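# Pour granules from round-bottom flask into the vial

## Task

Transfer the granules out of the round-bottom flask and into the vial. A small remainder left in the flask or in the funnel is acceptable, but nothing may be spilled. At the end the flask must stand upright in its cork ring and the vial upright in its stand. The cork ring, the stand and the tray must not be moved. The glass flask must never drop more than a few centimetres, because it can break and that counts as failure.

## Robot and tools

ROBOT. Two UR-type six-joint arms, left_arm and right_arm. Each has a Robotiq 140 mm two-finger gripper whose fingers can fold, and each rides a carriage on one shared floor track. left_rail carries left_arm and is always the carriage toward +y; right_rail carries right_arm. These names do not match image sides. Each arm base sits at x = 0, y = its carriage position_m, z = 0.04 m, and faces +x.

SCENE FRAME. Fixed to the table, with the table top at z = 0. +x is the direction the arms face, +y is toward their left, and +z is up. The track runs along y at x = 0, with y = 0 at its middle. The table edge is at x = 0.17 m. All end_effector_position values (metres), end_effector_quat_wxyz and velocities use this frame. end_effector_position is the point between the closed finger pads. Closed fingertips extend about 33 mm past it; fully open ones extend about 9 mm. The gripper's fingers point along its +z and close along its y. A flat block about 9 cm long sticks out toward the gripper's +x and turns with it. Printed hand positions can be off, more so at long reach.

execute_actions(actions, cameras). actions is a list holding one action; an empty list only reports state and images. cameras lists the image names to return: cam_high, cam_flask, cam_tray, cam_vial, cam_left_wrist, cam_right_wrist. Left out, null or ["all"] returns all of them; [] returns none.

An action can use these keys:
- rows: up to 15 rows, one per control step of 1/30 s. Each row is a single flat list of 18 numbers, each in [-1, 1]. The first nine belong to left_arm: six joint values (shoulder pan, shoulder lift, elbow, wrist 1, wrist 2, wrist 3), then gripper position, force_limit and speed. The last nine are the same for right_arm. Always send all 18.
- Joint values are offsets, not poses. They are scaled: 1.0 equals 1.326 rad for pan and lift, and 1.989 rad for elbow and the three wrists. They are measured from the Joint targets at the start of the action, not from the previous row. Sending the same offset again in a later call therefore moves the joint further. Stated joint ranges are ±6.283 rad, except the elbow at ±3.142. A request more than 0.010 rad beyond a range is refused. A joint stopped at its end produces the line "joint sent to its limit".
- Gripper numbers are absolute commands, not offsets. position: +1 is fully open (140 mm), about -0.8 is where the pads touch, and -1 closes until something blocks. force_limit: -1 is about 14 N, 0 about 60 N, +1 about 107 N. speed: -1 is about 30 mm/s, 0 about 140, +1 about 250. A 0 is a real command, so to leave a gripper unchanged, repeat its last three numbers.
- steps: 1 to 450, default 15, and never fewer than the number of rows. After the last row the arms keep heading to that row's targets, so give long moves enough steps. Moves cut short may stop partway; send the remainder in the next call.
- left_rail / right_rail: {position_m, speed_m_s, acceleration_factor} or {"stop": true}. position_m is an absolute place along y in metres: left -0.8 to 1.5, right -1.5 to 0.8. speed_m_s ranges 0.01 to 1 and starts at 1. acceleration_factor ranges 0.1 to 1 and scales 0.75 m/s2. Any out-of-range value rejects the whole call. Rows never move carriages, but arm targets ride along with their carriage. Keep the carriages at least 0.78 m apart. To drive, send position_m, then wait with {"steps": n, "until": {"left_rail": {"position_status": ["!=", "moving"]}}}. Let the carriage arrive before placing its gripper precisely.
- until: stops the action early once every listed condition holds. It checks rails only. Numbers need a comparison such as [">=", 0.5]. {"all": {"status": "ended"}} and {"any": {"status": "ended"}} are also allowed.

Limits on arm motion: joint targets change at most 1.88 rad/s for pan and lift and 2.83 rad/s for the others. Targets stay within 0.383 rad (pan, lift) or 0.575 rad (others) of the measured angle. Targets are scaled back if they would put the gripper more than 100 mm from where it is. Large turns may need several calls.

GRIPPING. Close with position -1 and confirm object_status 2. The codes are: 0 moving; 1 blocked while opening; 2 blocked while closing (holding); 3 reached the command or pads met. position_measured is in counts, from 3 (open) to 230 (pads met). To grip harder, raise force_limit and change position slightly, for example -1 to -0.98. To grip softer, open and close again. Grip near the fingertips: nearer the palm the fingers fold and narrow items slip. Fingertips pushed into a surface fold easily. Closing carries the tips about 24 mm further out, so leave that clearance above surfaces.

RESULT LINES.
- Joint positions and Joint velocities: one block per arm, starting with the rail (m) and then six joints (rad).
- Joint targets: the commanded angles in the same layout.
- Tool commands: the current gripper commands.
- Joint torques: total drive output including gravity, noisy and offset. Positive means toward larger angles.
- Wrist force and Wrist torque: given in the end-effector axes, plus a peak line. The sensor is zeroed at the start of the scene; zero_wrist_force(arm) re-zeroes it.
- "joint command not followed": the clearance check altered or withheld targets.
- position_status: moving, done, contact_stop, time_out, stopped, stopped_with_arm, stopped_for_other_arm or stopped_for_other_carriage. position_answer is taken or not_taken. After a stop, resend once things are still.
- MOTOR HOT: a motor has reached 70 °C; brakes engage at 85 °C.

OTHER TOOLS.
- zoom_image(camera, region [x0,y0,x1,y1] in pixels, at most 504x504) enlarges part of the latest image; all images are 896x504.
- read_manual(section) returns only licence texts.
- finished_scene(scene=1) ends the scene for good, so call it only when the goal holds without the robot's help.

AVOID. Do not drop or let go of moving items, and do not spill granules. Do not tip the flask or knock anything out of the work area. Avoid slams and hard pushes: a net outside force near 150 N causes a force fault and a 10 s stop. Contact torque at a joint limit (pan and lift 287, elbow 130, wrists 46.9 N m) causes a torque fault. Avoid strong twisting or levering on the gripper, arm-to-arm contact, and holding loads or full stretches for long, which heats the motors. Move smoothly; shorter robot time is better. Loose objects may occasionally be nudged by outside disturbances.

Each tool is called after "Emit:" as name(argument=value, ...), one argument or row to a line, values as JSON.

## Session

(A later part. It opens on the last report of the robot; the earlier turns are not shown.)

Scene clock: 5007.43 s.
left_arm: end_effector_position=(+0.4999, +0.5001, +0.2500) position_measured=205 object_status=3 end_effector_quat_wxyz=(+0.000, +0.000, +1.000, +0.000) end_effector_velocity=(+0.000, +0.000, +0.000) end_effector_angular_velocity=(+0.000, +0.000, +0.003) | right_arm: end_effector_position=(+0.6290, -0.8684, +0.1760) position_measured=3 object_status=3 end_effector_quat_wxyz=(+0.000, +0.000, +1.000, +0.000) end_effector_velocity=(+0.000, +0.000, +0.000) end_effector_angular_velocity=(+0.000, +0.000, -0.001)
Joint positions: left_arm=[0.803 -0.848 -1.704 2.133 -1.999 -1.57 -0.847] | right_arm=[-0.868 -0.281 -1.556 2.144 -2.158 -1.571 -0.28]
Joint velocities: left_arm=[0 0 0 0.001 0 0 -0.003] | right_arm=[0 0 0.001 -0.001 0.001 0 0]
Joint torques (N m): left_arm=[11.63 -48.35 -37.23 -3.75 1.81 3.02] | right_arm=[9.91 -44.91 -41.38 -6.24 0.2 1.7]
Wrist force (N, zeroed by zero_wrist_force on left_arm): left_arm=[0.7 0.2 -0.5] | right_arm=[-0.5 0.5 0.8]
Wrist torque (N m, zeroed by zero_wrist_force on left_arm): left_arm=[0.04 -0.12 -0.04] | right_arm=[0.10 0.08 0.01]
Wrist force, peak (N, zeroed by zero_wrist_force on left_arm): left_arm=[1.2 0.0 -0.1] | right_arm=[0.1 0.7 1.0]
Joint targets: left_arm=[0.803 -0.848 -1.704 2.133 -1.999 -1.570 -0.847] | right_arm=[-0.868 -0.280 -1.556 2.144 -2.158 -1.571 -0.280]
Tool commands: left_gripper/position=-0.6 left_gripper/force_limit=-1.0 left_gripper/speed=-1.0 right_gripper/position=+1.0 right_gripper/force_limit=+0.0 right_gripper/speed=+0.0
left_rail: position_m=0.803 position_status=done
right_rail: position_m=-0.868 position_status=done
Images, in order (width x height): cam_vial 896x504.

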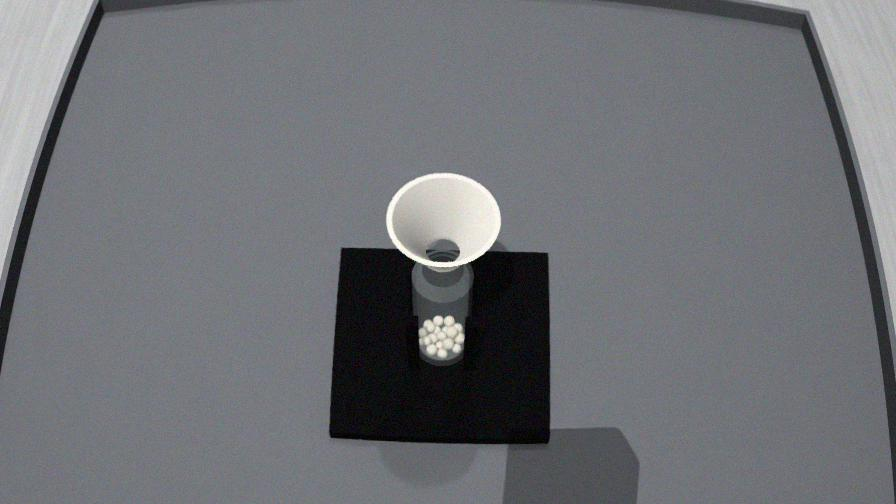

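Emit:
execute_actions(
  actions=[
    {"rows": [[0.000264,0.001328,-0.001853,0.000968,0,0.004395,-0.6,-1.0,-1.0,0,0,0,0,0,0,1.0,0.0,0.0],[0.001045,0.005256,-0.007332,0.003828,0,0.017386,-0.6,-1.0,-1.0,0,0,0,0,0,0,1.0,0.0,0.0],[0.002308,0.011610,-0.016198,0.008457,0,0.038408,-0.6,-1.0,-1.0,0,0,0,0,0,0,1.0,0.0,0.0],[0.003999,0.020114,-0.028061,0.014652,0,0.066540,-0.6,-1.0,-1.0,0,0,0,0,0,0,1.0,0.0,0.0],[0.006043,0.030396,-0.042406,0.022142,0,0.100553,-0.6,-1.0,-1.0,0,0,0,0,0,0,1.0,0.0,0.0],[0.008351,0.042006,-0.058603,0.030599,0,0.138961,-0.6,-1.0,-1.0,0,0,0,0,0,0,1.0,0.0,0.0],[0.010822,0.054437,-0.075946,0.039655,0,0.180085,-0.6,-1.0,-1.0,0,0,0,0,0,0,1.0,0.0,0.0],[0.013348,0.067146,-0.093676,0.048912,0,0.222127,-0.6,-1.0,-1.0,0,0,0,0,0,0,1.0,0.0,0.0],[0.015819,0.079577,-0.111019,0.057968,0,0.263251,-0.6,-1.0,-1.0,0,0,0,0,0,0,1.0,0.0,0.0],[0.018128,0.091187,-0.127217,0.066425,0,0.301659,-0.6,-1.0,-1.0,0,0,0,0,0,0,1.0,0.0,0.0],[0.020171,0.101469,-0.141561,0.073915,0,0.335672,-0.6,-1.0,-1.0,0,0,0,0,0,0,1.0,0.0,0.0],[0.021862,0.109973,-0.153424,0.080110,0,0.363804,-0.6,-1.0,-1.0,0,0,0,0,0,0,1.0,0.0,0.0],[0.023125,0.116327,-0.162290,0.084739,0,0.384826,-0.6,-1.0,-1.0,0,0,0,0,0,0,1.0,0.0,0.0],[0.023906,0.120255,-0.167769,0.087599,0,0.397817,-0.6,-1.0,-1.0,0,0,0,0,0,0,1.0,0.0,0.0],[0.024170,0.121583,-0.169622,0.088567,0,0.402212,-0.6,-1.0,-1.0,0,0,0,0,0,0,1.0,0.0,0.0]], "steps": 18},
  ],
  cameras=["cam_left_wrist"],
)

Emit:
execute_actions(
  actions=[
    {"rows": [[0,0,0,0,0,0.004346,-0.6,-1.0,-1.0,0,0,0,0,0,0,1.0,0.0,0.0],[0,0,0,0,0,0.017196,-0.6,-1.0,-1.0,0,0,0,0,0,0,1.0,0.0,0.0],[0,0,0,0,0,0.037986,-0.6,-1.0,-1.0,0,0,0,0,0,0,1.0,0.0,0.0],[0,0,0,0,0,0.065809,-0.6,-1.0,-1.0,0,0,0,0,0,0,1.0,0.0,0.0],[0,0,0,0,0,0.099449,-0.6,-1.0,-1.0,0,0,0,0,0,0,1.0,0.0,0.0],[0,0,0,0,0,0.137435,-0.6,-1.0,-1.0,0,0,0,0,0,0,1.0,0.0,0.0],[0,0,0,0,0,0.178107,-0.6,-1.0,-1.0,0,0,0,0,0,0,1.0,0.0,0.0],[0,0,0,0,0,0.219688,-0.6,-1.0,-1.0,0,0,0,0,0,0,1.0,0.0,0.0],[0,0,0,0,0,0.260360,-0.6,-1.0,-1.0,0,0,0,0,0,0,1.0,0.0,0.0],[0,0,0,0,0,0.298346,-0.6,-1.0,-1.0,0,0,0,0,0,0,1.0,0.0,0.0],[0,0,0,0,0,0.331986,-0.6,-1.0,-1.0,0,0,0,0,0,0,1.0,0.0,0.0],[0,0,0,0,0,0.359809,-0.6,-1.0,-1.0,0,0,0,0,0,0,1.0,0.0,0.0],[0,0,0,0,0,0.380600,-0.6,-1.0,-1.0,0,0,0,0,0,0,1.0,0.0,0.0],[0,0,0,0,0,0.393449,-0.6,-1.0,-1.0,0,0,0,0,0,0,1.0,0.0,0.0],[0,0,0,0,0,0.397795,-0.6,-1.0,-1.0,0,0,0,0,0,0,1.0,0.0,0.0]], "steps": 17},
  ],
  cameras=[],
)

Emit:
execute_actions(
  actions=[
    {"rows": [[0,0,0,0,0,0.004346,-0.6,-1.0,-1.0,0,0,0,0,0,0,1.0,0.0,0.0],[0,0,0,0,0,0.017196,-0.6,-1.0,-1.0,0,0,0,0,0,0,1.0,0.0,0.0],[0,0,0,0,0,0.037986,-0.6,-1.0,-1.0,0,0,0,0,0,0,1.0,0.0,0.0],[0,0,0,0,0,0.065809,-0.6,-1.0,-1.0,0,0,0,0,0,0,1.0,0.0,0.0],[0,0,0,0,0,0.099449,-0.6,-1.0,-1.0,0,0,0,0,0,0,1.0,0.0,0.0],[0,0,0,0,0,0.137435,-0.6,-1.0,-1.0,0,0,0,0,0,0,1.0,0.0,0.0],[0,0,0,0,0,0.178107,-0.6,-1.0,-1.0,0,0,0,0,0,0,1.0,0.0,0.0],[0,0,0,0,0,0.219688,-0.6,-1.0,-1.0,0,0,0,0,0,0,1.0,0.0,0.0],[0,0,0,0,0,0.260360,-0.6,-1.0,-1.0,0,0,0,0,0,0,1.0,0.0,0.0],[0,0,0,0,0,0.298346,-0.6,-1.0,-1.0,0,0,0,0,0,0,1.0,0.0,0.0],[0,0,0,0,0,0.331986,-0.6,-1.0,-1.0,0,0,0,0,0,0,1.0,0.0,0.0],[0,0,0,0,0,0.359809,-0.6,-1.0,-1.0,0,0,0,0,0,0,1.0,0.0,0.0],[0,0,0,0,0,0.380600,-0.6,-1.0,-1.0,0,0,0,0,0,0,1.0,0.0,0.0],[0,0,0,0,0,0.393449,-0.6,-1.0,-1.0,0,0,0,0,0,0,1.0,0.0,0.0],[0,0,0,0,0,0.397795,-0.6,-1.0,-1.0,0,0,0,0,0,0,1.0,0.0,0.0]], "steps": 17},
  ],
  cameras=[],
)

Emit:
execute_actions(
  actions=[
    {"rows": [[0,0,0,0,0,0.004346,-0.6,-1.0,-1.0,0,0,0,0,0,0,1.0,0.0,0.0],[0,0,0,0,0,0.017196,-0.6,-1.0,-1.0,0,0,0,0,0,0,1.0,0.0,0.0],[0,0,0,0,0,0.037986,-0.6,-1.0,-1.0,0,0,0,0,0,0,1.0,0.0,0.0],[0,0,0,0,0,0.065809,-0.6,-1.0,-1.0,0,0,0,0,0,0,1.0,0.0,0.0],[0,0,0,0,0,0.099449,-0.6,-1.0,-1.0,0,0,0,0,0,0,1.0,0.0,0.0],[0,0,0,0,0,0.137435,-0.6,-1.0,-1.0,0,0,0,0,0,0,1.0,0.0,0.0],[0,0,0,0,0,0.178107,-0.6,-1.0,-1.0,0,0,0,0,0,0,1.0,0.0,0.0],[0,0,0,0,0,0.219688,-0.6,-1.0,-1.0,0,0,0,0,0,0,1.0,0.0,0.0],[0,0,0,0,0,0.260360,-0.6,-1.0,-1.0,0,0,0,0,0,0,1.0,0.0,0.0],[0,0,0,0,0,0.298346,-0.6,-1.0,-1.0,0,0,0,0,0,0,1.0,0.0,0.0],[0,0,0,0,0,0.331986,-0.6,-1.0,-1.0,0,0,0,0,0,0,1.0,0.0,0.0],[0,0,0,0,0,0.359809,-0.6,-1.0,-1.0,0,0,0,0,0,0,1.0,0.0,0.0],[0,0,0,0,0,0.380600,-0.6,-1.0,-1.0,0,0,0,0,0,0,1.0,0.0,0.0],[0,0,0,0,0,0.393449,-0.6,-1.0,-1.0,0,0,0,0,0,0,1.0,0.0,0.0],[0,0,0,0,0,0.397795,-0.6,-1.0,-1.0,0,0,0,0,0,0,1.0,0.0,0.0]], "steps": 20},
  ],
  cameras=["cam_left_wrist", "cam_vial"],
)

Emit:
zoom_image(
  camera="cam_left_wrist",
  region=[0, 0, 300, 168],
)

Emit:
zoom_image(
  camera="cam_left_wrist",
  region=[298, 0, 598, 168],
)

Emit:
zoom_image(
  camera="cam_left_wrist",
  region=[596, 0, 896, 168],
)

Emit:
zoom_image(
  camera="cam_left_wrist",
  region=[0, 160, 300, 328],
)

Emit:
zoom_image(
  camera="cam_left_wrist",
  region=[298, 160, 598, 328],
)

Emit:
zoom_image(
  camera="cam_left_wrist",
  region=[596, 160, 896, 328],
)

Scene clock: 5119.40 s.
left_arm: end_effector_position=(+0.5998, +0.4202, +0.3500) position_measured=205 object_status=3 end_effector_quat_wxyz=(+0.000, +0.375, +0.927, +0.000) end_effector_velocity=(+0.001, +0.000, +0.001) end_effector_angular_velocity=(+0.000, -0.001, -0.001) | right_arm: end_effector_position=(+0.6290, -0.8684, +0.1760) position_measured=3 object_status=3 end_effector_quat_wxyz=(+0.000, +0.000, +1.000, +0.000) end_effector_velocity=(+0.000, -0.001, +0.000) end_effector_angular_velocity=(+0.000, +0.001, -0.001)
Joint positions: left_arm=[0.803 -0.816 -1.543 1.795 -1.822 -1.57 -0.048] | right_arm=[-0.868 -0.281 -1.556 2.144 -2.158 -1.571 -0.28]
Joint velocities: left_arm=[0 0 0 -0.002 0 0.001 0.001] | right_arm=[0 -0.001 0.001 0 0.001 0 0]
Joint torques (N m): left_arm=[12.17 -43.1 -58.4 -2.61 1.91 3.36] | right_arm=[9.51 -46.21 -42.28 -5.71 0.65 1.38]
Wrist force (N, zeroed by zero_wrist_force on left_arm): left_arm=[0.5 0.4 -0.6] | right_arm=[0.2 0.5 0.5]
Wrist torque (N m, zeroed by zero_wrist_force on left_arm): left_arm=[0.09 -0.10 -0.06] | right_arm=[0.11 -0.07 0.00]
Wrist force, peak (N, zeroed by zero_wrist_force on left_arm): left_arm=[2.9 1.8 1.9] | right_arm=[0.2 0.4 1.3]
Joint targets: left_arm=[0.803 -0.816 -1.543 1.795 -1.822 -1.570 -0.047] | right_arm=[-0.868 -0.280 -1.556 2.144 -2.158 -1.571 -0.280]
left_rail: position_m=0.803 position_status=done
right_rail: position_m=-0.868 position_status=done
Images, in order (width x height): cam_left_wrist 896x504.

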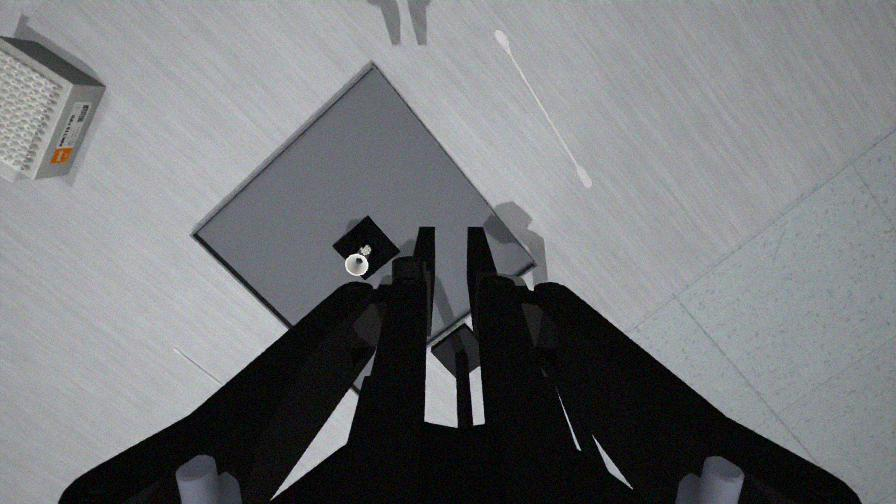

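Scene clock: 5120.70 s.
left_arm: end_effector_position=(+0.5998, +0.4201, +0.3500) position_measured=205 object_status=3 end_effector_quat_wxyz=(+0.000, +0.703, +0.711, +0.000) end_effector_velocity=(+0.000, +0.000, +0.000) end_effector_angular_velocity=(+0.000, +0.001, -0.002) | right_arm: end_effector_position=(+0.6290, -0.8684, +0.1760) position_measured=3 object_status=3 end_effector_quat_wxyz=(+0.000, +0.000, +1.000, +0.000) end_effector_velocity=(+0.000, +0.000, +0.001) end_effector_angular_velocity=(-0.002, +0.000, +0.000)
Joint positions: left_arm=[0.803 -0.816 -1.543 1.795 -1.822 -1.57 0.743] | right_arm=[-0.868 -0.281 -1.556 2.144 -2.158 -1.571 -0.28]
Joint velocities: left_arm=[0 0 0 0 0 -0.001 0.002] | right_arm=[0 0 -0.002 0 0.001 -0.002 0]
Joint torques (N m): left_arm=[13.53 -41.91 -57.1 -3.18 1.98 3.33] | right_arm=[9.82 -49.92 -42.48 -6.3 -0.18 1.28]
Wrist force (N, zeroed by zero_wrist_force on left_arm): left_arm=[0.7 0.3 -0.6] | right_arm=[-0.2 0.3 0.6]
Wrist torque (N m, zeroed by zero_wrist_force on left_arm): left_arm=[0.06 -0.12 -0.03] | right_arm=[0.06 0.03 0.00]
Wrist force, peak (N, zeroed by zero_wrist_force on left_arm): left_arm=[1.0 0.8 -0.7] | right_arm=[0.0 0.7 1.0]
Joint targets: left_arm=[0.803 -0.816 -1.543 1.795 -1.822 -1.570 0.744] | right_arm=[-0.868 -0.280 -1.556 2.144 -2.158 -1.571 -0.280]
left_rail: position_m=0.803 position_status=done
right_rail: position_m=-0.868 position_status=done
No camera images: "cameras" was empty.

Scene clock: 5122.00 s.
left_arm: end_effector_position=(+0.5998, +0.4201, +0.3500) position_measured=205 object_status=3 end_effector_quat_wxyz=(+0.000, +0.923, +0.385, +0.000) end_effector_velocity=(+0.000, +0.000, +0.000) end_effector_angular_velocity=(+0.000, +0.000, -0.005) | right_arm: end_effector_position=(+0.6290, -0.8684, +0.1760) position_measured=3 object_status=3 end_effector_quat_wxyz=(+0.000, +0.000, +1.000, +0.000) end_effector_velocity=(-0.001, +0.000, -0.001) end_effector_angular_velocity=(+0.002, +0.003, -0.002)
Joint positions: left_arm=[0.803 -0.816 -1.543 1.795 -1.822 -1.57 1.534] | right_arm=[-0.868 -0.281 -1.556 2.144 -2.158 -1.571 -0.28]
Joint velocities: left_arm=[0 -0.001 0 0 0 0 0.004] | right_arm=[0 -0.002 0.001 0.001 0.002 0.001 0]
Joint torques (N m): left_arm=[13.8 -42.37 -53.33 -3.4 2.12 3.84] | right_arm=[11.47 -45.58 -42.6 -5.83 -0.31 1.21]
Wrist force (N, zeroed by zero_wrist_force on left_arm): left_arm=[0.3 0.3 -0.5] | right_arm=[0.2 0.7 0.9]
Wrist torque (N m, zeroed by zero_wrist_force on left_arm): left_arm=[0.06 -0.04 -0.04] | right_arm=[0.16 -0.07 0.00]
Wrist force, peak (N, zeroed by zero_wrist_force on left_arm): left_arm=[0.7 0.9 -0.6] | right_arm=[0.1 0.3 1.1]
Joint targets: left_arm=[0.803 -0.816 -1.543 1.795 -1.822 -1.570 1.535] | right_arm=[-0.868 -0.280 -1.556 2.144 -2.158 -1.571 -0.280]
left_rail: position_m=0.803 position_status=done
right_rail: position_m=-0.868 position_status=done
No camera images: "cameras" was empty.

Scene clock: 5123.30 s.
left_arm: end_effector_position=(+0.5998, +0.4201, +0.3500) position_measured=205 object_status=3 end_effector_quat_wxyz=(+0.000, +1.000, +0.000, +0.000) end_effector_velocity=(+0.000, +0.000, +0.000) end_effector_angular_velocity=(+0.001, +0.000, -0.003) | right_arm: end_effector_position=(+0.6290, -0.8684, +0.1760) position_measured=3 object_status=3 end_effector_quat_wxyz=(+0.000, +0.000, +1.000, +0.000) end_effector_velocity=(+0.000, +0.001, -0.001) end_effector_angular_velocity=(+0.000, +0.001, +0.002)
Joint positions: left_arm=[0.803 -0.816 -1.543 1.795 -1.822 -1.57 2.325] | right_arm=[-0.868 -0.281 -1.556 2.144 -2.158 -1.571 -0.28]
Joint velocities: left_arm=[0 0 0 0 0.001 0.001 0.003] | right_arm=[0 0.001 0.001 0 0 0 -0.001]
Joint torques (N m): left_arm=[10.6 -44 -50.87 -3.9 1.89 3.63] | right_arm=[11.84 -44.93 -42.3 -6.22 0.33 1.14]
Wrist force (N, zeroed by zero_wrist_force on left_arm): left_arm=[0.3 0.9 -0.7] | right_arm=[0.2 0.6 1.1]
Wrist torque (N m, zeroed by zero_wrist_force on left_arm): left_arm=[0.21 -0.03 -0.07] | right_arm=[0.12 -0.06 -0.01]
Wrist force, peak (N, zeroed by zero_wrist_force on left_arm): left_arm=[0.9 0.5 -0.8] | right_arm=[0.0 0.5 1.2]
Joint targets: left_arm=[0.803 -0.816 -1.543 1.795 -1.822 -1.570 2.326] | right_arm=[-0.868 -0.280 -1.556 2.144 -2.158 -1.571 -0.280]
left_rail: position_m=0.803 position_status=done
right_rail: position_m=-0.868 position_status=done
Images, in order (width x height): cam_vial 896x504, cam_left_wrist 896x504.

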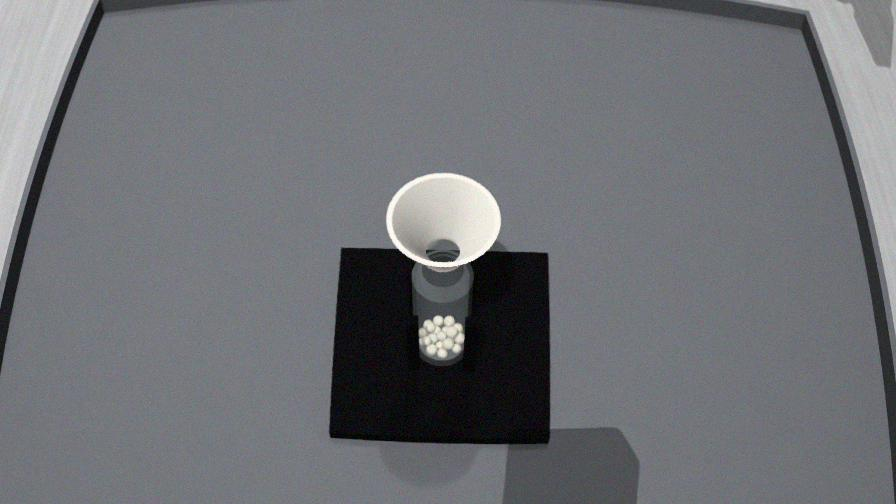

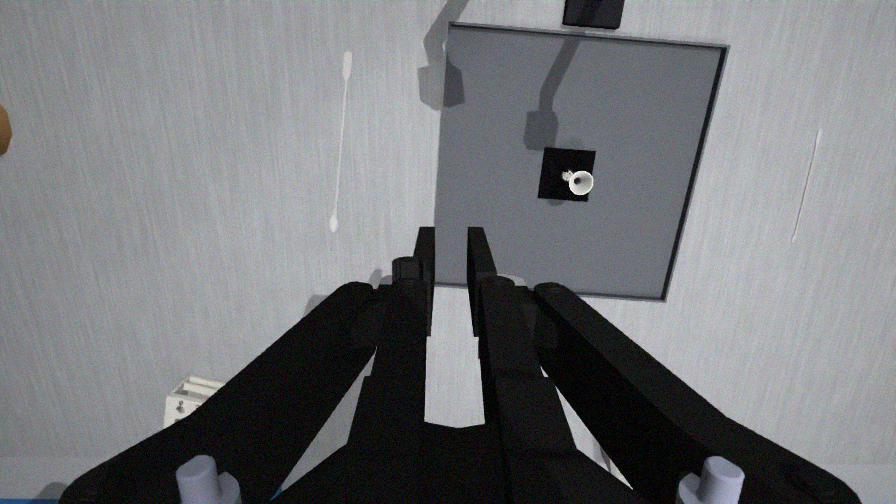

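Scaled by 1.680 from the camera's 896x504 image, which has a finer 1280x720 frame.

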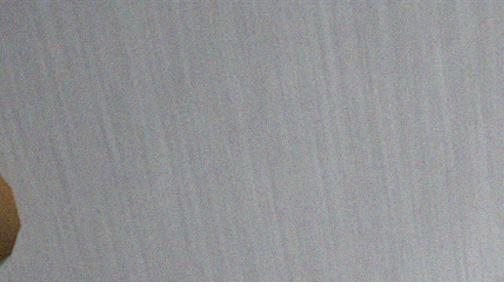

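Scaled by 1.680 from the camera's 896x504 image, which has a finer 1280x720 frame.

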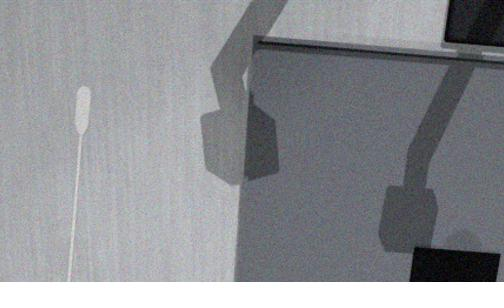

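Scaled by 1.680 from the camera's 896x504 image, which has a finer 1280x720 frame.

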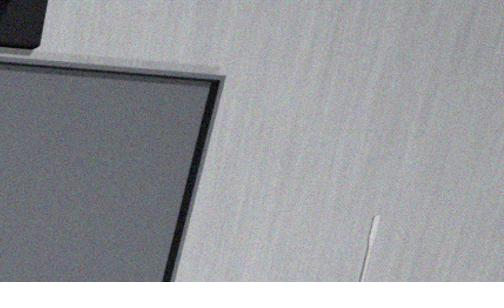

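Scaled by 1.680 from the camera's 896x504 image, which has a finer 1280x720 frame.

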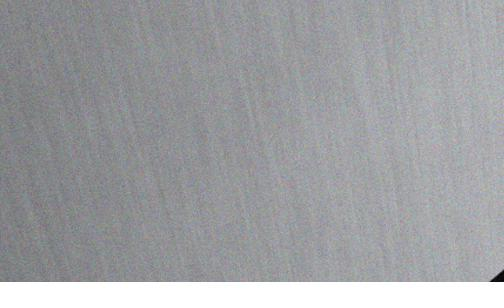

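Scaled by 1.680 from the camera's 896x504 image, which has a finer 1280x720 frame.

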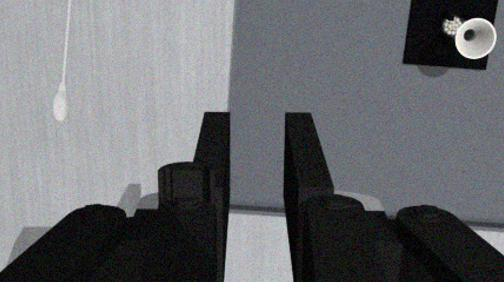

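Scaled by 1.680 from the camera's 896x504 image, which has a finer 1280x720 frame.

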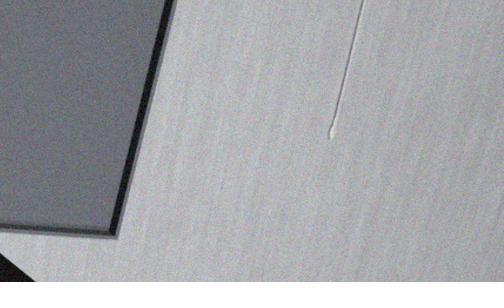

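Emit:
execute_actions(
  actions=[],
  cameras=["cam_flask", "cam_tray"],
)

Emit:
zoom_image(
  camera="cam_flask",
  region=[250, 0, 600, 197],
)

Emit:
zoom_image(
  camera="cam_flask",
  region=[250, 170, 600, 367],
)

Scene clock: 5143.83 s.
left_arm: end_effector_position=(+0.5998, +0.4201, +0.3500) position_measured=205 object_status=3 end_effector_quat_wxyz=(+0.000, +1.000, +0.000, +0.000) end_effector_velocity=(+0.000, +0.000, +0.000) end_effector_angular_velocity=(+0.000, +0.001, -0.002) | right_arm: end_effector_position=(+0.6290, -0.8684, +0.1760) position_measured=3 object_status=3 end_effector_quat_wxyz=(+0.000, +0.000, +1.000, +0.000) end_effector_velocity=(+0.000, +0.001, -0.001) end_effector_angular_velocity=(+0.001, +0.000, +0.002)
Joint positions: left_arm=[0.803 -0.816 -1.543 1.795 -1.822 -1.57 2.326] | right_arm=[-0.868 -0.281 -1.556 2.144 -2.158 -1.571 -0.28]
Joint velocities: left_arm=[0 0 0 0 0.001 0 0.003] | right_arm=[0 0.001 0.002 0 -0.001 0.001 -0.001]
Joint torques (N m): left_arm=[10.94 -42.8 -44.23 -4.95 1.82 3.34] | right_arm=[10.86 -44.93 -41.32 -6.5 0.1 1.14]
Wrist force (N, zeroed by zero_wrist_force on left_arm): left_arm=[0.8 0.1 -0.3] | right_arm=[0.2 0.4 0.4]
Wrist torque (N m, zeroed by zero_wrist_force on left_arm): left_arm=[0.01 -0.16 -0.07] | right_arm=[0.10 -0.07 0.00]
Wrist force, peak (N, zeroed by zero_wrist_force on left_arm): left_arm=[1.0 1.0 -0.9] | right_arm=[0.1 0.8 1.1]
Joint targets: left_arm=[0.803 -0.816 -1.543 1.795 -1.822 -1.570 2.326] | right_arm=[-0.868 -0.280 -1.556 2.144 -2.158 -1.571 -0.280]
Tool commands: left_gripper/position=-0.6 left_gripper/force_limit=-1.0 left_gripper/speed=-1.0 right_gripper/position=+1.0 right_gripper/force_limit=+0.0 right_gripper/speed=+0.0
left_rail: position_m=0.803 position_status=done
right_rail: position_m=-0.868 position_status=done
Images, in order (width x height): cam_flask 896x504, cam_tray 896x504.

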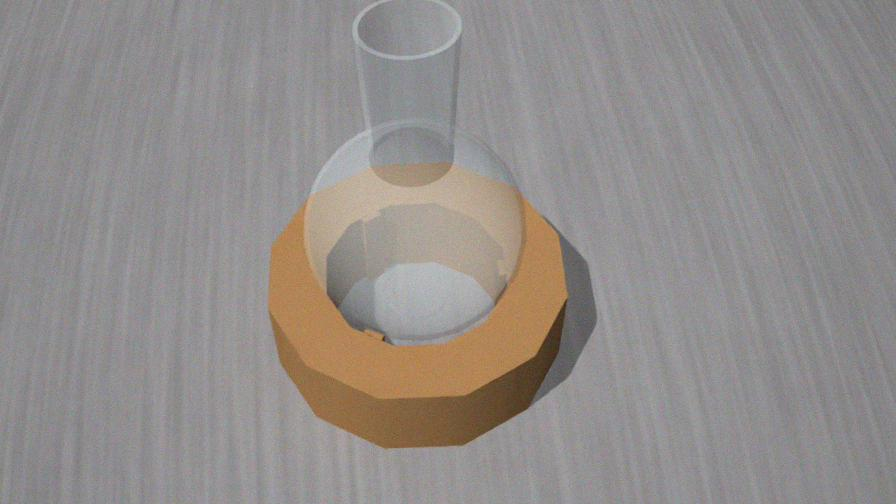

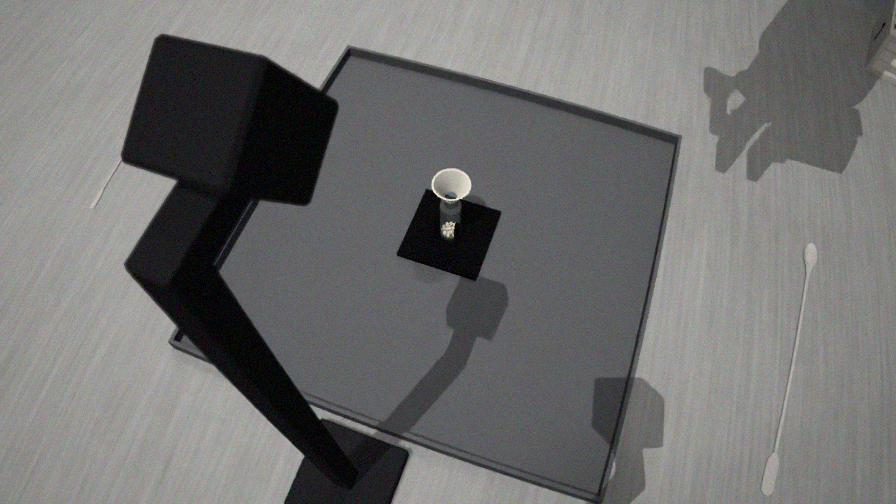

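Scaled by 1.440 from the camera's 896x504 image, which has a finer 1280x720 frame.

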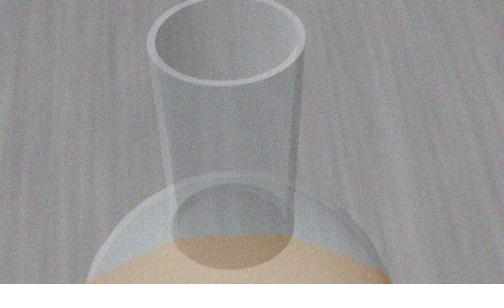

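Scaled by 1.440 from the camera's 896x504 image, which has a finer 1280x720 frame.

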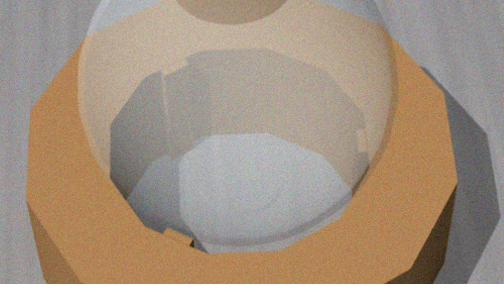

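Emit:
execute_actions(
  actions=[],
  cameras=["cam_left_wrist"],
)

Emit:
zoom_image(
  camera="cam_left_wrist",
  region=[300, 0, 450, 84],
)

Emit:
zoom_image(
  camera="cam_left_wrist",
  region=[300, 80, 450, 164],
)

Emit:
zoom_image(
  camera="cam_left_wrist",
  region=[300, 160, 450, 244],
)

Emit:
zoom_image(
  camera="cam_left_wrist",
  region=[200, 150, 350, 234],
)

Emit:
zoom_image(
  camera="cam_left_wrist",
  region=[200, 220, 350, 304],
)

Emit:
zoom_image(
  camera="cam_left_wrist",
  region=[440, 0, 590, 84],
)

Emit:
zoom_image(
  camera="cam_left_wrist",
  region=[580, 0, 730, 84],
)

Emit:
zoom_image(
  camera="cam_left_wrist",
  region=[440, 80, 590, 164],
)

Emit:
zoom_image(
  camera="cam_left_wrist",
  region=[580, 80, 730, 164],
)

Emit:
zoom_image(
  camera="cam_left_wrist",
  region=[490, 150, 640, 234],
)

Emit:
zoom_image(
  camera="cam_left_wrist",
  region=[540, 220, 690, 304],
)

Scene clock: 5164.47 s.
left_arm: end_effector_position=(+0.5998, +0.4201, +0.3500) position_measured=205 object_status=3 end_effector_quat_wxyz=(+0.000, +1.000, +0.000, +0.000) end_effector_velocity=(+0.000, +0.000, +0.000) end_effector_angular_velocity=(+0.000, +0.000, +0.001) | right_arm: end_effector_position=(+0.6290, -0.8684, +0.1760) position_measured=3 object_status=3 end_effector_quat_wxyz=(+0.000, +0.000, +1.000, +0.000) end_effector_velocity=(+0.000, +0.001, +0.000) end_effector_angular_velocity=(-0.001, -0.001, +0.002)
Joint positions: left_arm=[0.803 -0.816 -1.543 1.795 -1.822 -1.57 2.326] | right_arm=[-0.868 -0.281 -1.556 2.144 -2.158 -1.571 -0.28]
Joint velocities: left_arm=[0 0 0 0 0 0 -0.001] | right_arm=[0 0.002 -0.001 0 0 -0.001 -0.001]
Joint torques (N m): left_arm=[7.96 -44.8 -37.87 -5.77 1.93 3.18] | right_arm=[7.43 -46.24 -42.86 -6.21 -0.07 1.71]
Wrist force (N, zeroed by zero_wrist_force on left_arm): left_arm=[1.2 0.2 -0.5] | right_arm=[0.1 0.6 0.8]
Wrist torque (N m, zeroed by zero_wrist_force on left_arm): left_arm=[0.05 -0.24 -0.08] | right_arm=[0.14 -0.04 0.00]
Wrist force, peak (N, zeroed by zero_wrist_force on left_arm): left_arm=[0.9 0.6 -0.9] | right_arm=[0.1 0.8 0.9]
Joint targets: left_arm=[0.803 -0.816 -1.543 1.795 -1.822 -1.570 2.326] | right_arm=[-0.868 -0.280 -1.556 2.144 -2.158 -1.571 -0.280]
Tool commands: left_gripper/position=-0.6 left_gripper/force_limit=-1.0 left_gripper/speed=-1.0 right_gripper/position=+1.0 right_gripper/force_limit=+0.0 right_gripper/speed=+0.0
left_rail: position_m=0.803 position_status=done
right_rail: position_m=-0.868 position_status=done
Images, in order (width x height): cam_left_wrist 896x504.

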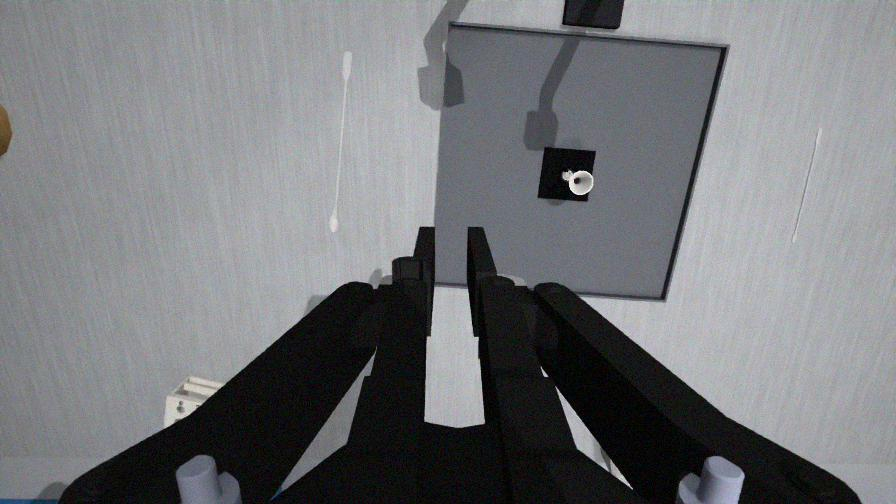

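Scaled by 3.360 from the camera's 896x504 image, which has a finer 1280x720 frame.

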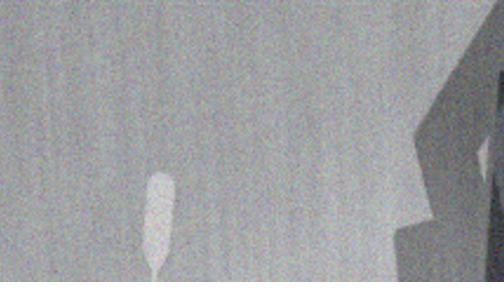

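Scaled by 3.360 from the camera's 896x504 image, which has a finer 1280x720 frame.

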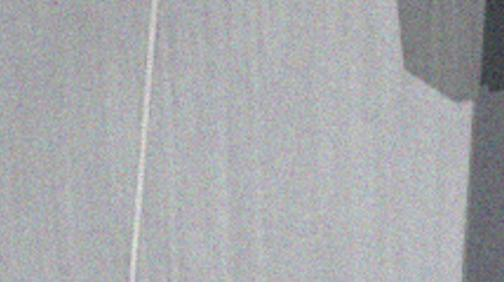

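Scaled by 3.360 from the camera's 896x504 image, which has a finer 1280x720 frame.

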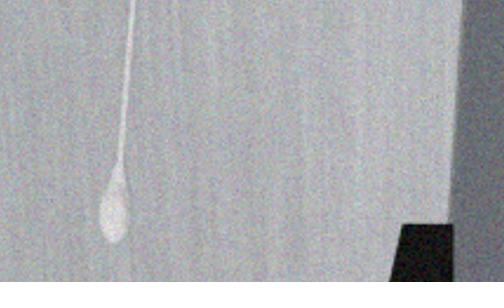

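Scaled by 3.360 from the camera's 896x504 image, which has a finer 1280x720 frame.

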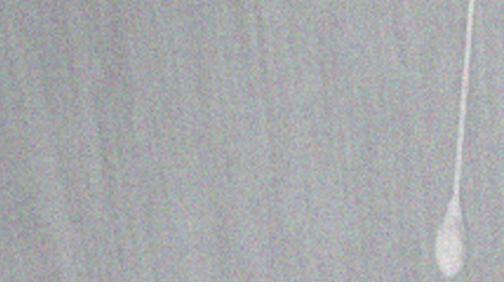

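Scaled by 3.360 from the camera's 896x504 image, which has a finer 1280x720 frame.

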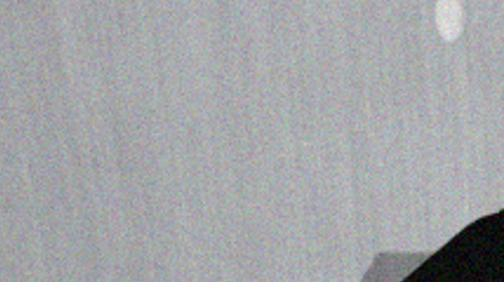

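Scaled by 3.360 from the camera's 896x504 image, which has a finer 1280x720 frame.

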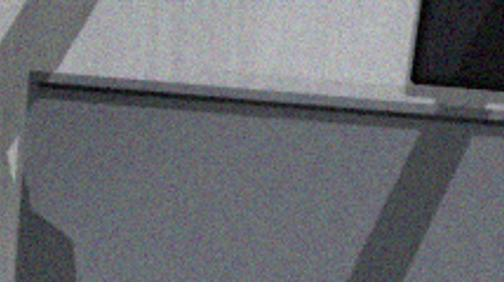

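Scaled by 3.360 from the camera's 896x504 image, which has a finer 1280x720 frame.

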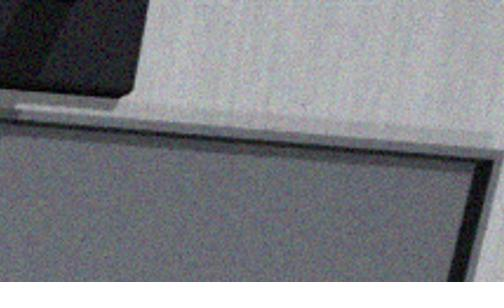

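Scaled by 3.360 from the camera's 896x504 image, which has a finer 1280x720 frame.

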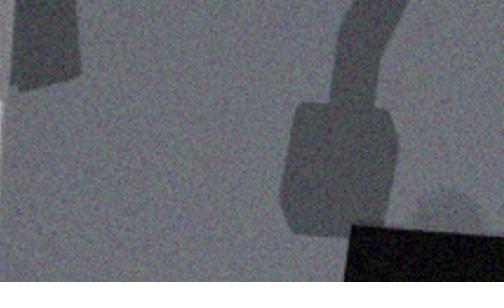

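Scaled by 3.360 from the camera's 896x504 image, which has a finer 1280x720 frame.

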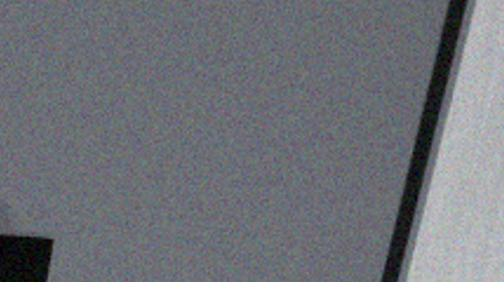

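Scaled by 3.360 from the camera's 896x504 image, which has a finer 1280x720 frame.

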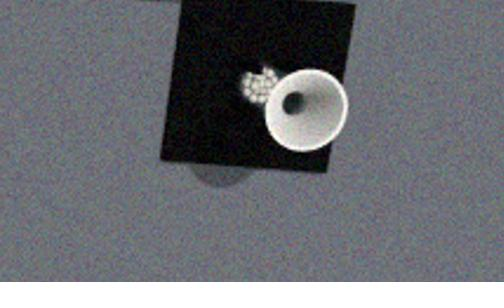

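Scaled by 3.360 from the camera's 896x504 image, which has a finer 1280x720 frame.

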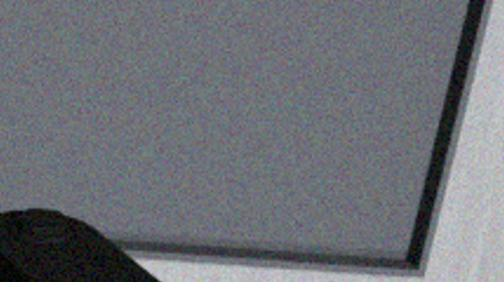

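I'll take one last look at the state before ending the scene.

Emit:
execute_actions(
  actions=[],
  cameras=["cam_flask", "cam_vial", "cam_tray"],
)

Scene clock: 5173.00 s.
left_arm: end_effector_position=(+0.5998, +0.4201, +0.3500) position_measured=205 object_status=3 end_effector_quat_wxyz=(+0.000, +1.000, +0.000, +0.000) end_effector_velocity=(+0.000, -0.001, +0.001) end_effector_angular_velocity=(-0.001, -0.001, -0.001) | right_arm: end_effector_position=(+0.6290, -0.8684, +0.1760) position_measured=3 object_status=3 end_effector_quat_wxyz=(+0.000, +0.000, +1.000, +0.000) end_effector_velocity=(+0.000, -0.001, +0.000) end_effector_angular_velocity=(+0.000, +0.000, -0.001)
Joint positions: left_arm=[0.803 -0.816 -1.543 1.795 -1.822 -1.57 2.326] | right_arm=[-0.868 -0.281 -1.556 2.144 -2.158 -1.571 -0.28]
Joint velocities: left_arm=[0 -0.001 0 -0.001 0 0 0.001] | right_arm=[0 -0.002 -0.001 0 0 0.001 0]
Joint torques (N m): left_arm=[7.68 -45.57 -37.1 -5.79 1.82 3.24] | right_arm=[8.72 -44.03 -42.44 -5.95 0.81 1.35]
Wrist force (N, zeroed by zero_wrist_force on left_arm): left_arm=[0.8 0.6 -0.8] | right_arm=[0.1 0.1 0.8]
Wrist torque (N m, zeroed by zero_wrist_force on left_arm): left_arm=[0.13 -0.16 -0.08] | right_arm=[0.02 -0.03 0.00]
Wrist force, peak (N, zeroed by zero_wrist_force on left_arm): left_arm=[1.0 0.8 -0.6] | right_arm=[-0.3 0.8 0.8]
Joint targets: left_arm=[0.803 -0.816 -1.543 1.795 -1.822 -1.570 2.326] | right_arm=[-0.868 -0.280 -1.556 2.144 -2.158 -1.571 -0.280]
Tool commands: left_gripper/position=-0.6 left_gripper/force_limit=-1.0 left_gripper/speed=-1.0 right_gripper/position=+1.0 right_gripper/force_limit=+0.0 right_gripper/speed=+0.0
left_rail: position_m=0.803 position_status=done
right_rail: position_m=-0.868 position_status=done
Images, in order (width x height): cam_flask 896x504, cam_tray 896x504, cam_vial 896x504.

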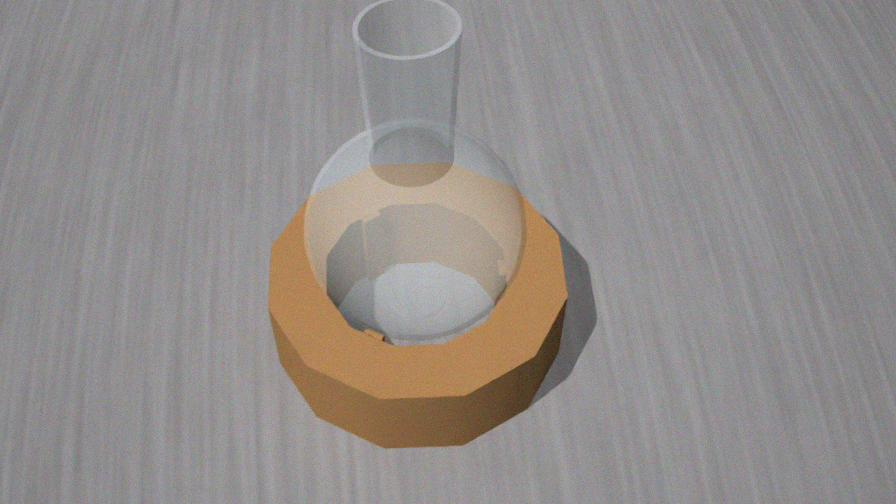

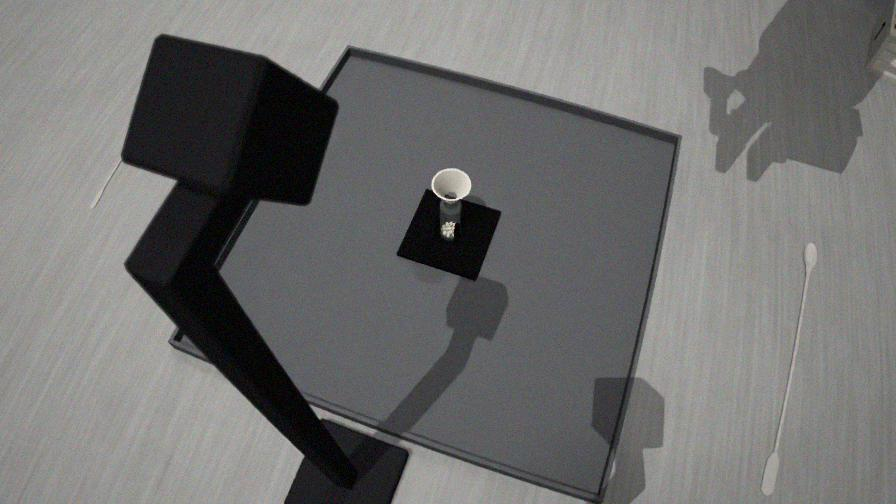

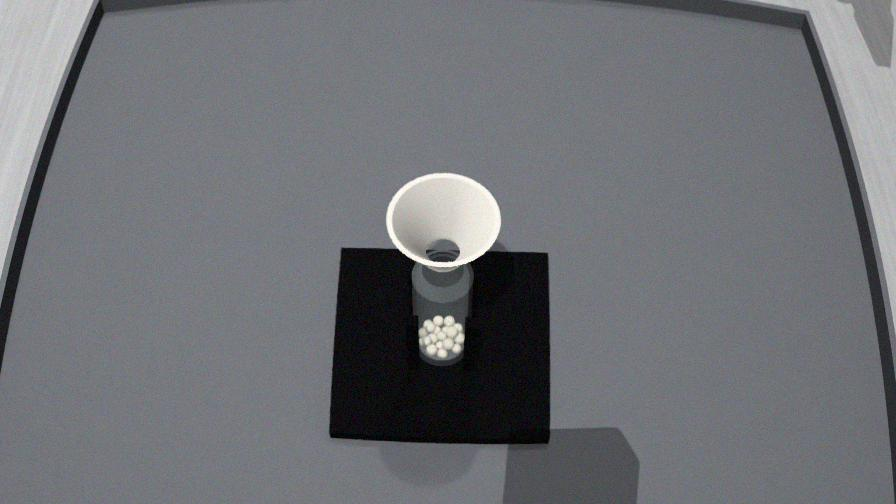

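Emit:
zoom_image(
  camera="cam_flask",
  region=[250, 0, 600, 460],
)

Emit:
zoom_image(
  camera="cam_vial",
  region=[370, 160, 520, 380],
)

Scaled by 1.096 from the camera's 896x504 image, which has a finer 1280x720 frame.

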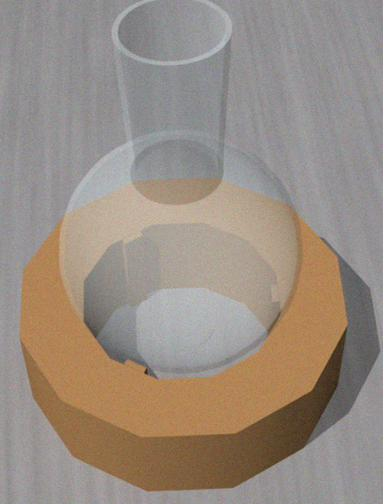

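Scaled by 2.291 from the camera's 896x504 image, which has a finer 1280x720 frame.

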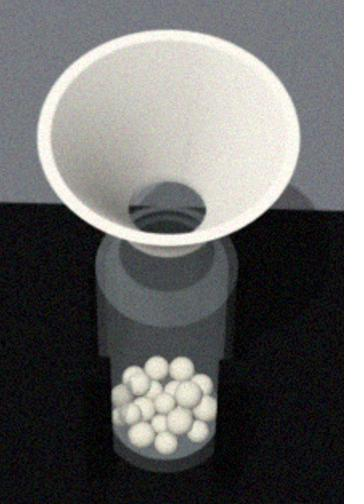

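The last look shows the flask upright in its cork ring, with no granules visible inside. The vial is upright in its stand holding the granules, the ring, stand and tray haven't moved, and I found no stray granules. I'm ending the scene now.

Emit:
finished_scene(
  scene=1,
)

The scene is finished: the task was done.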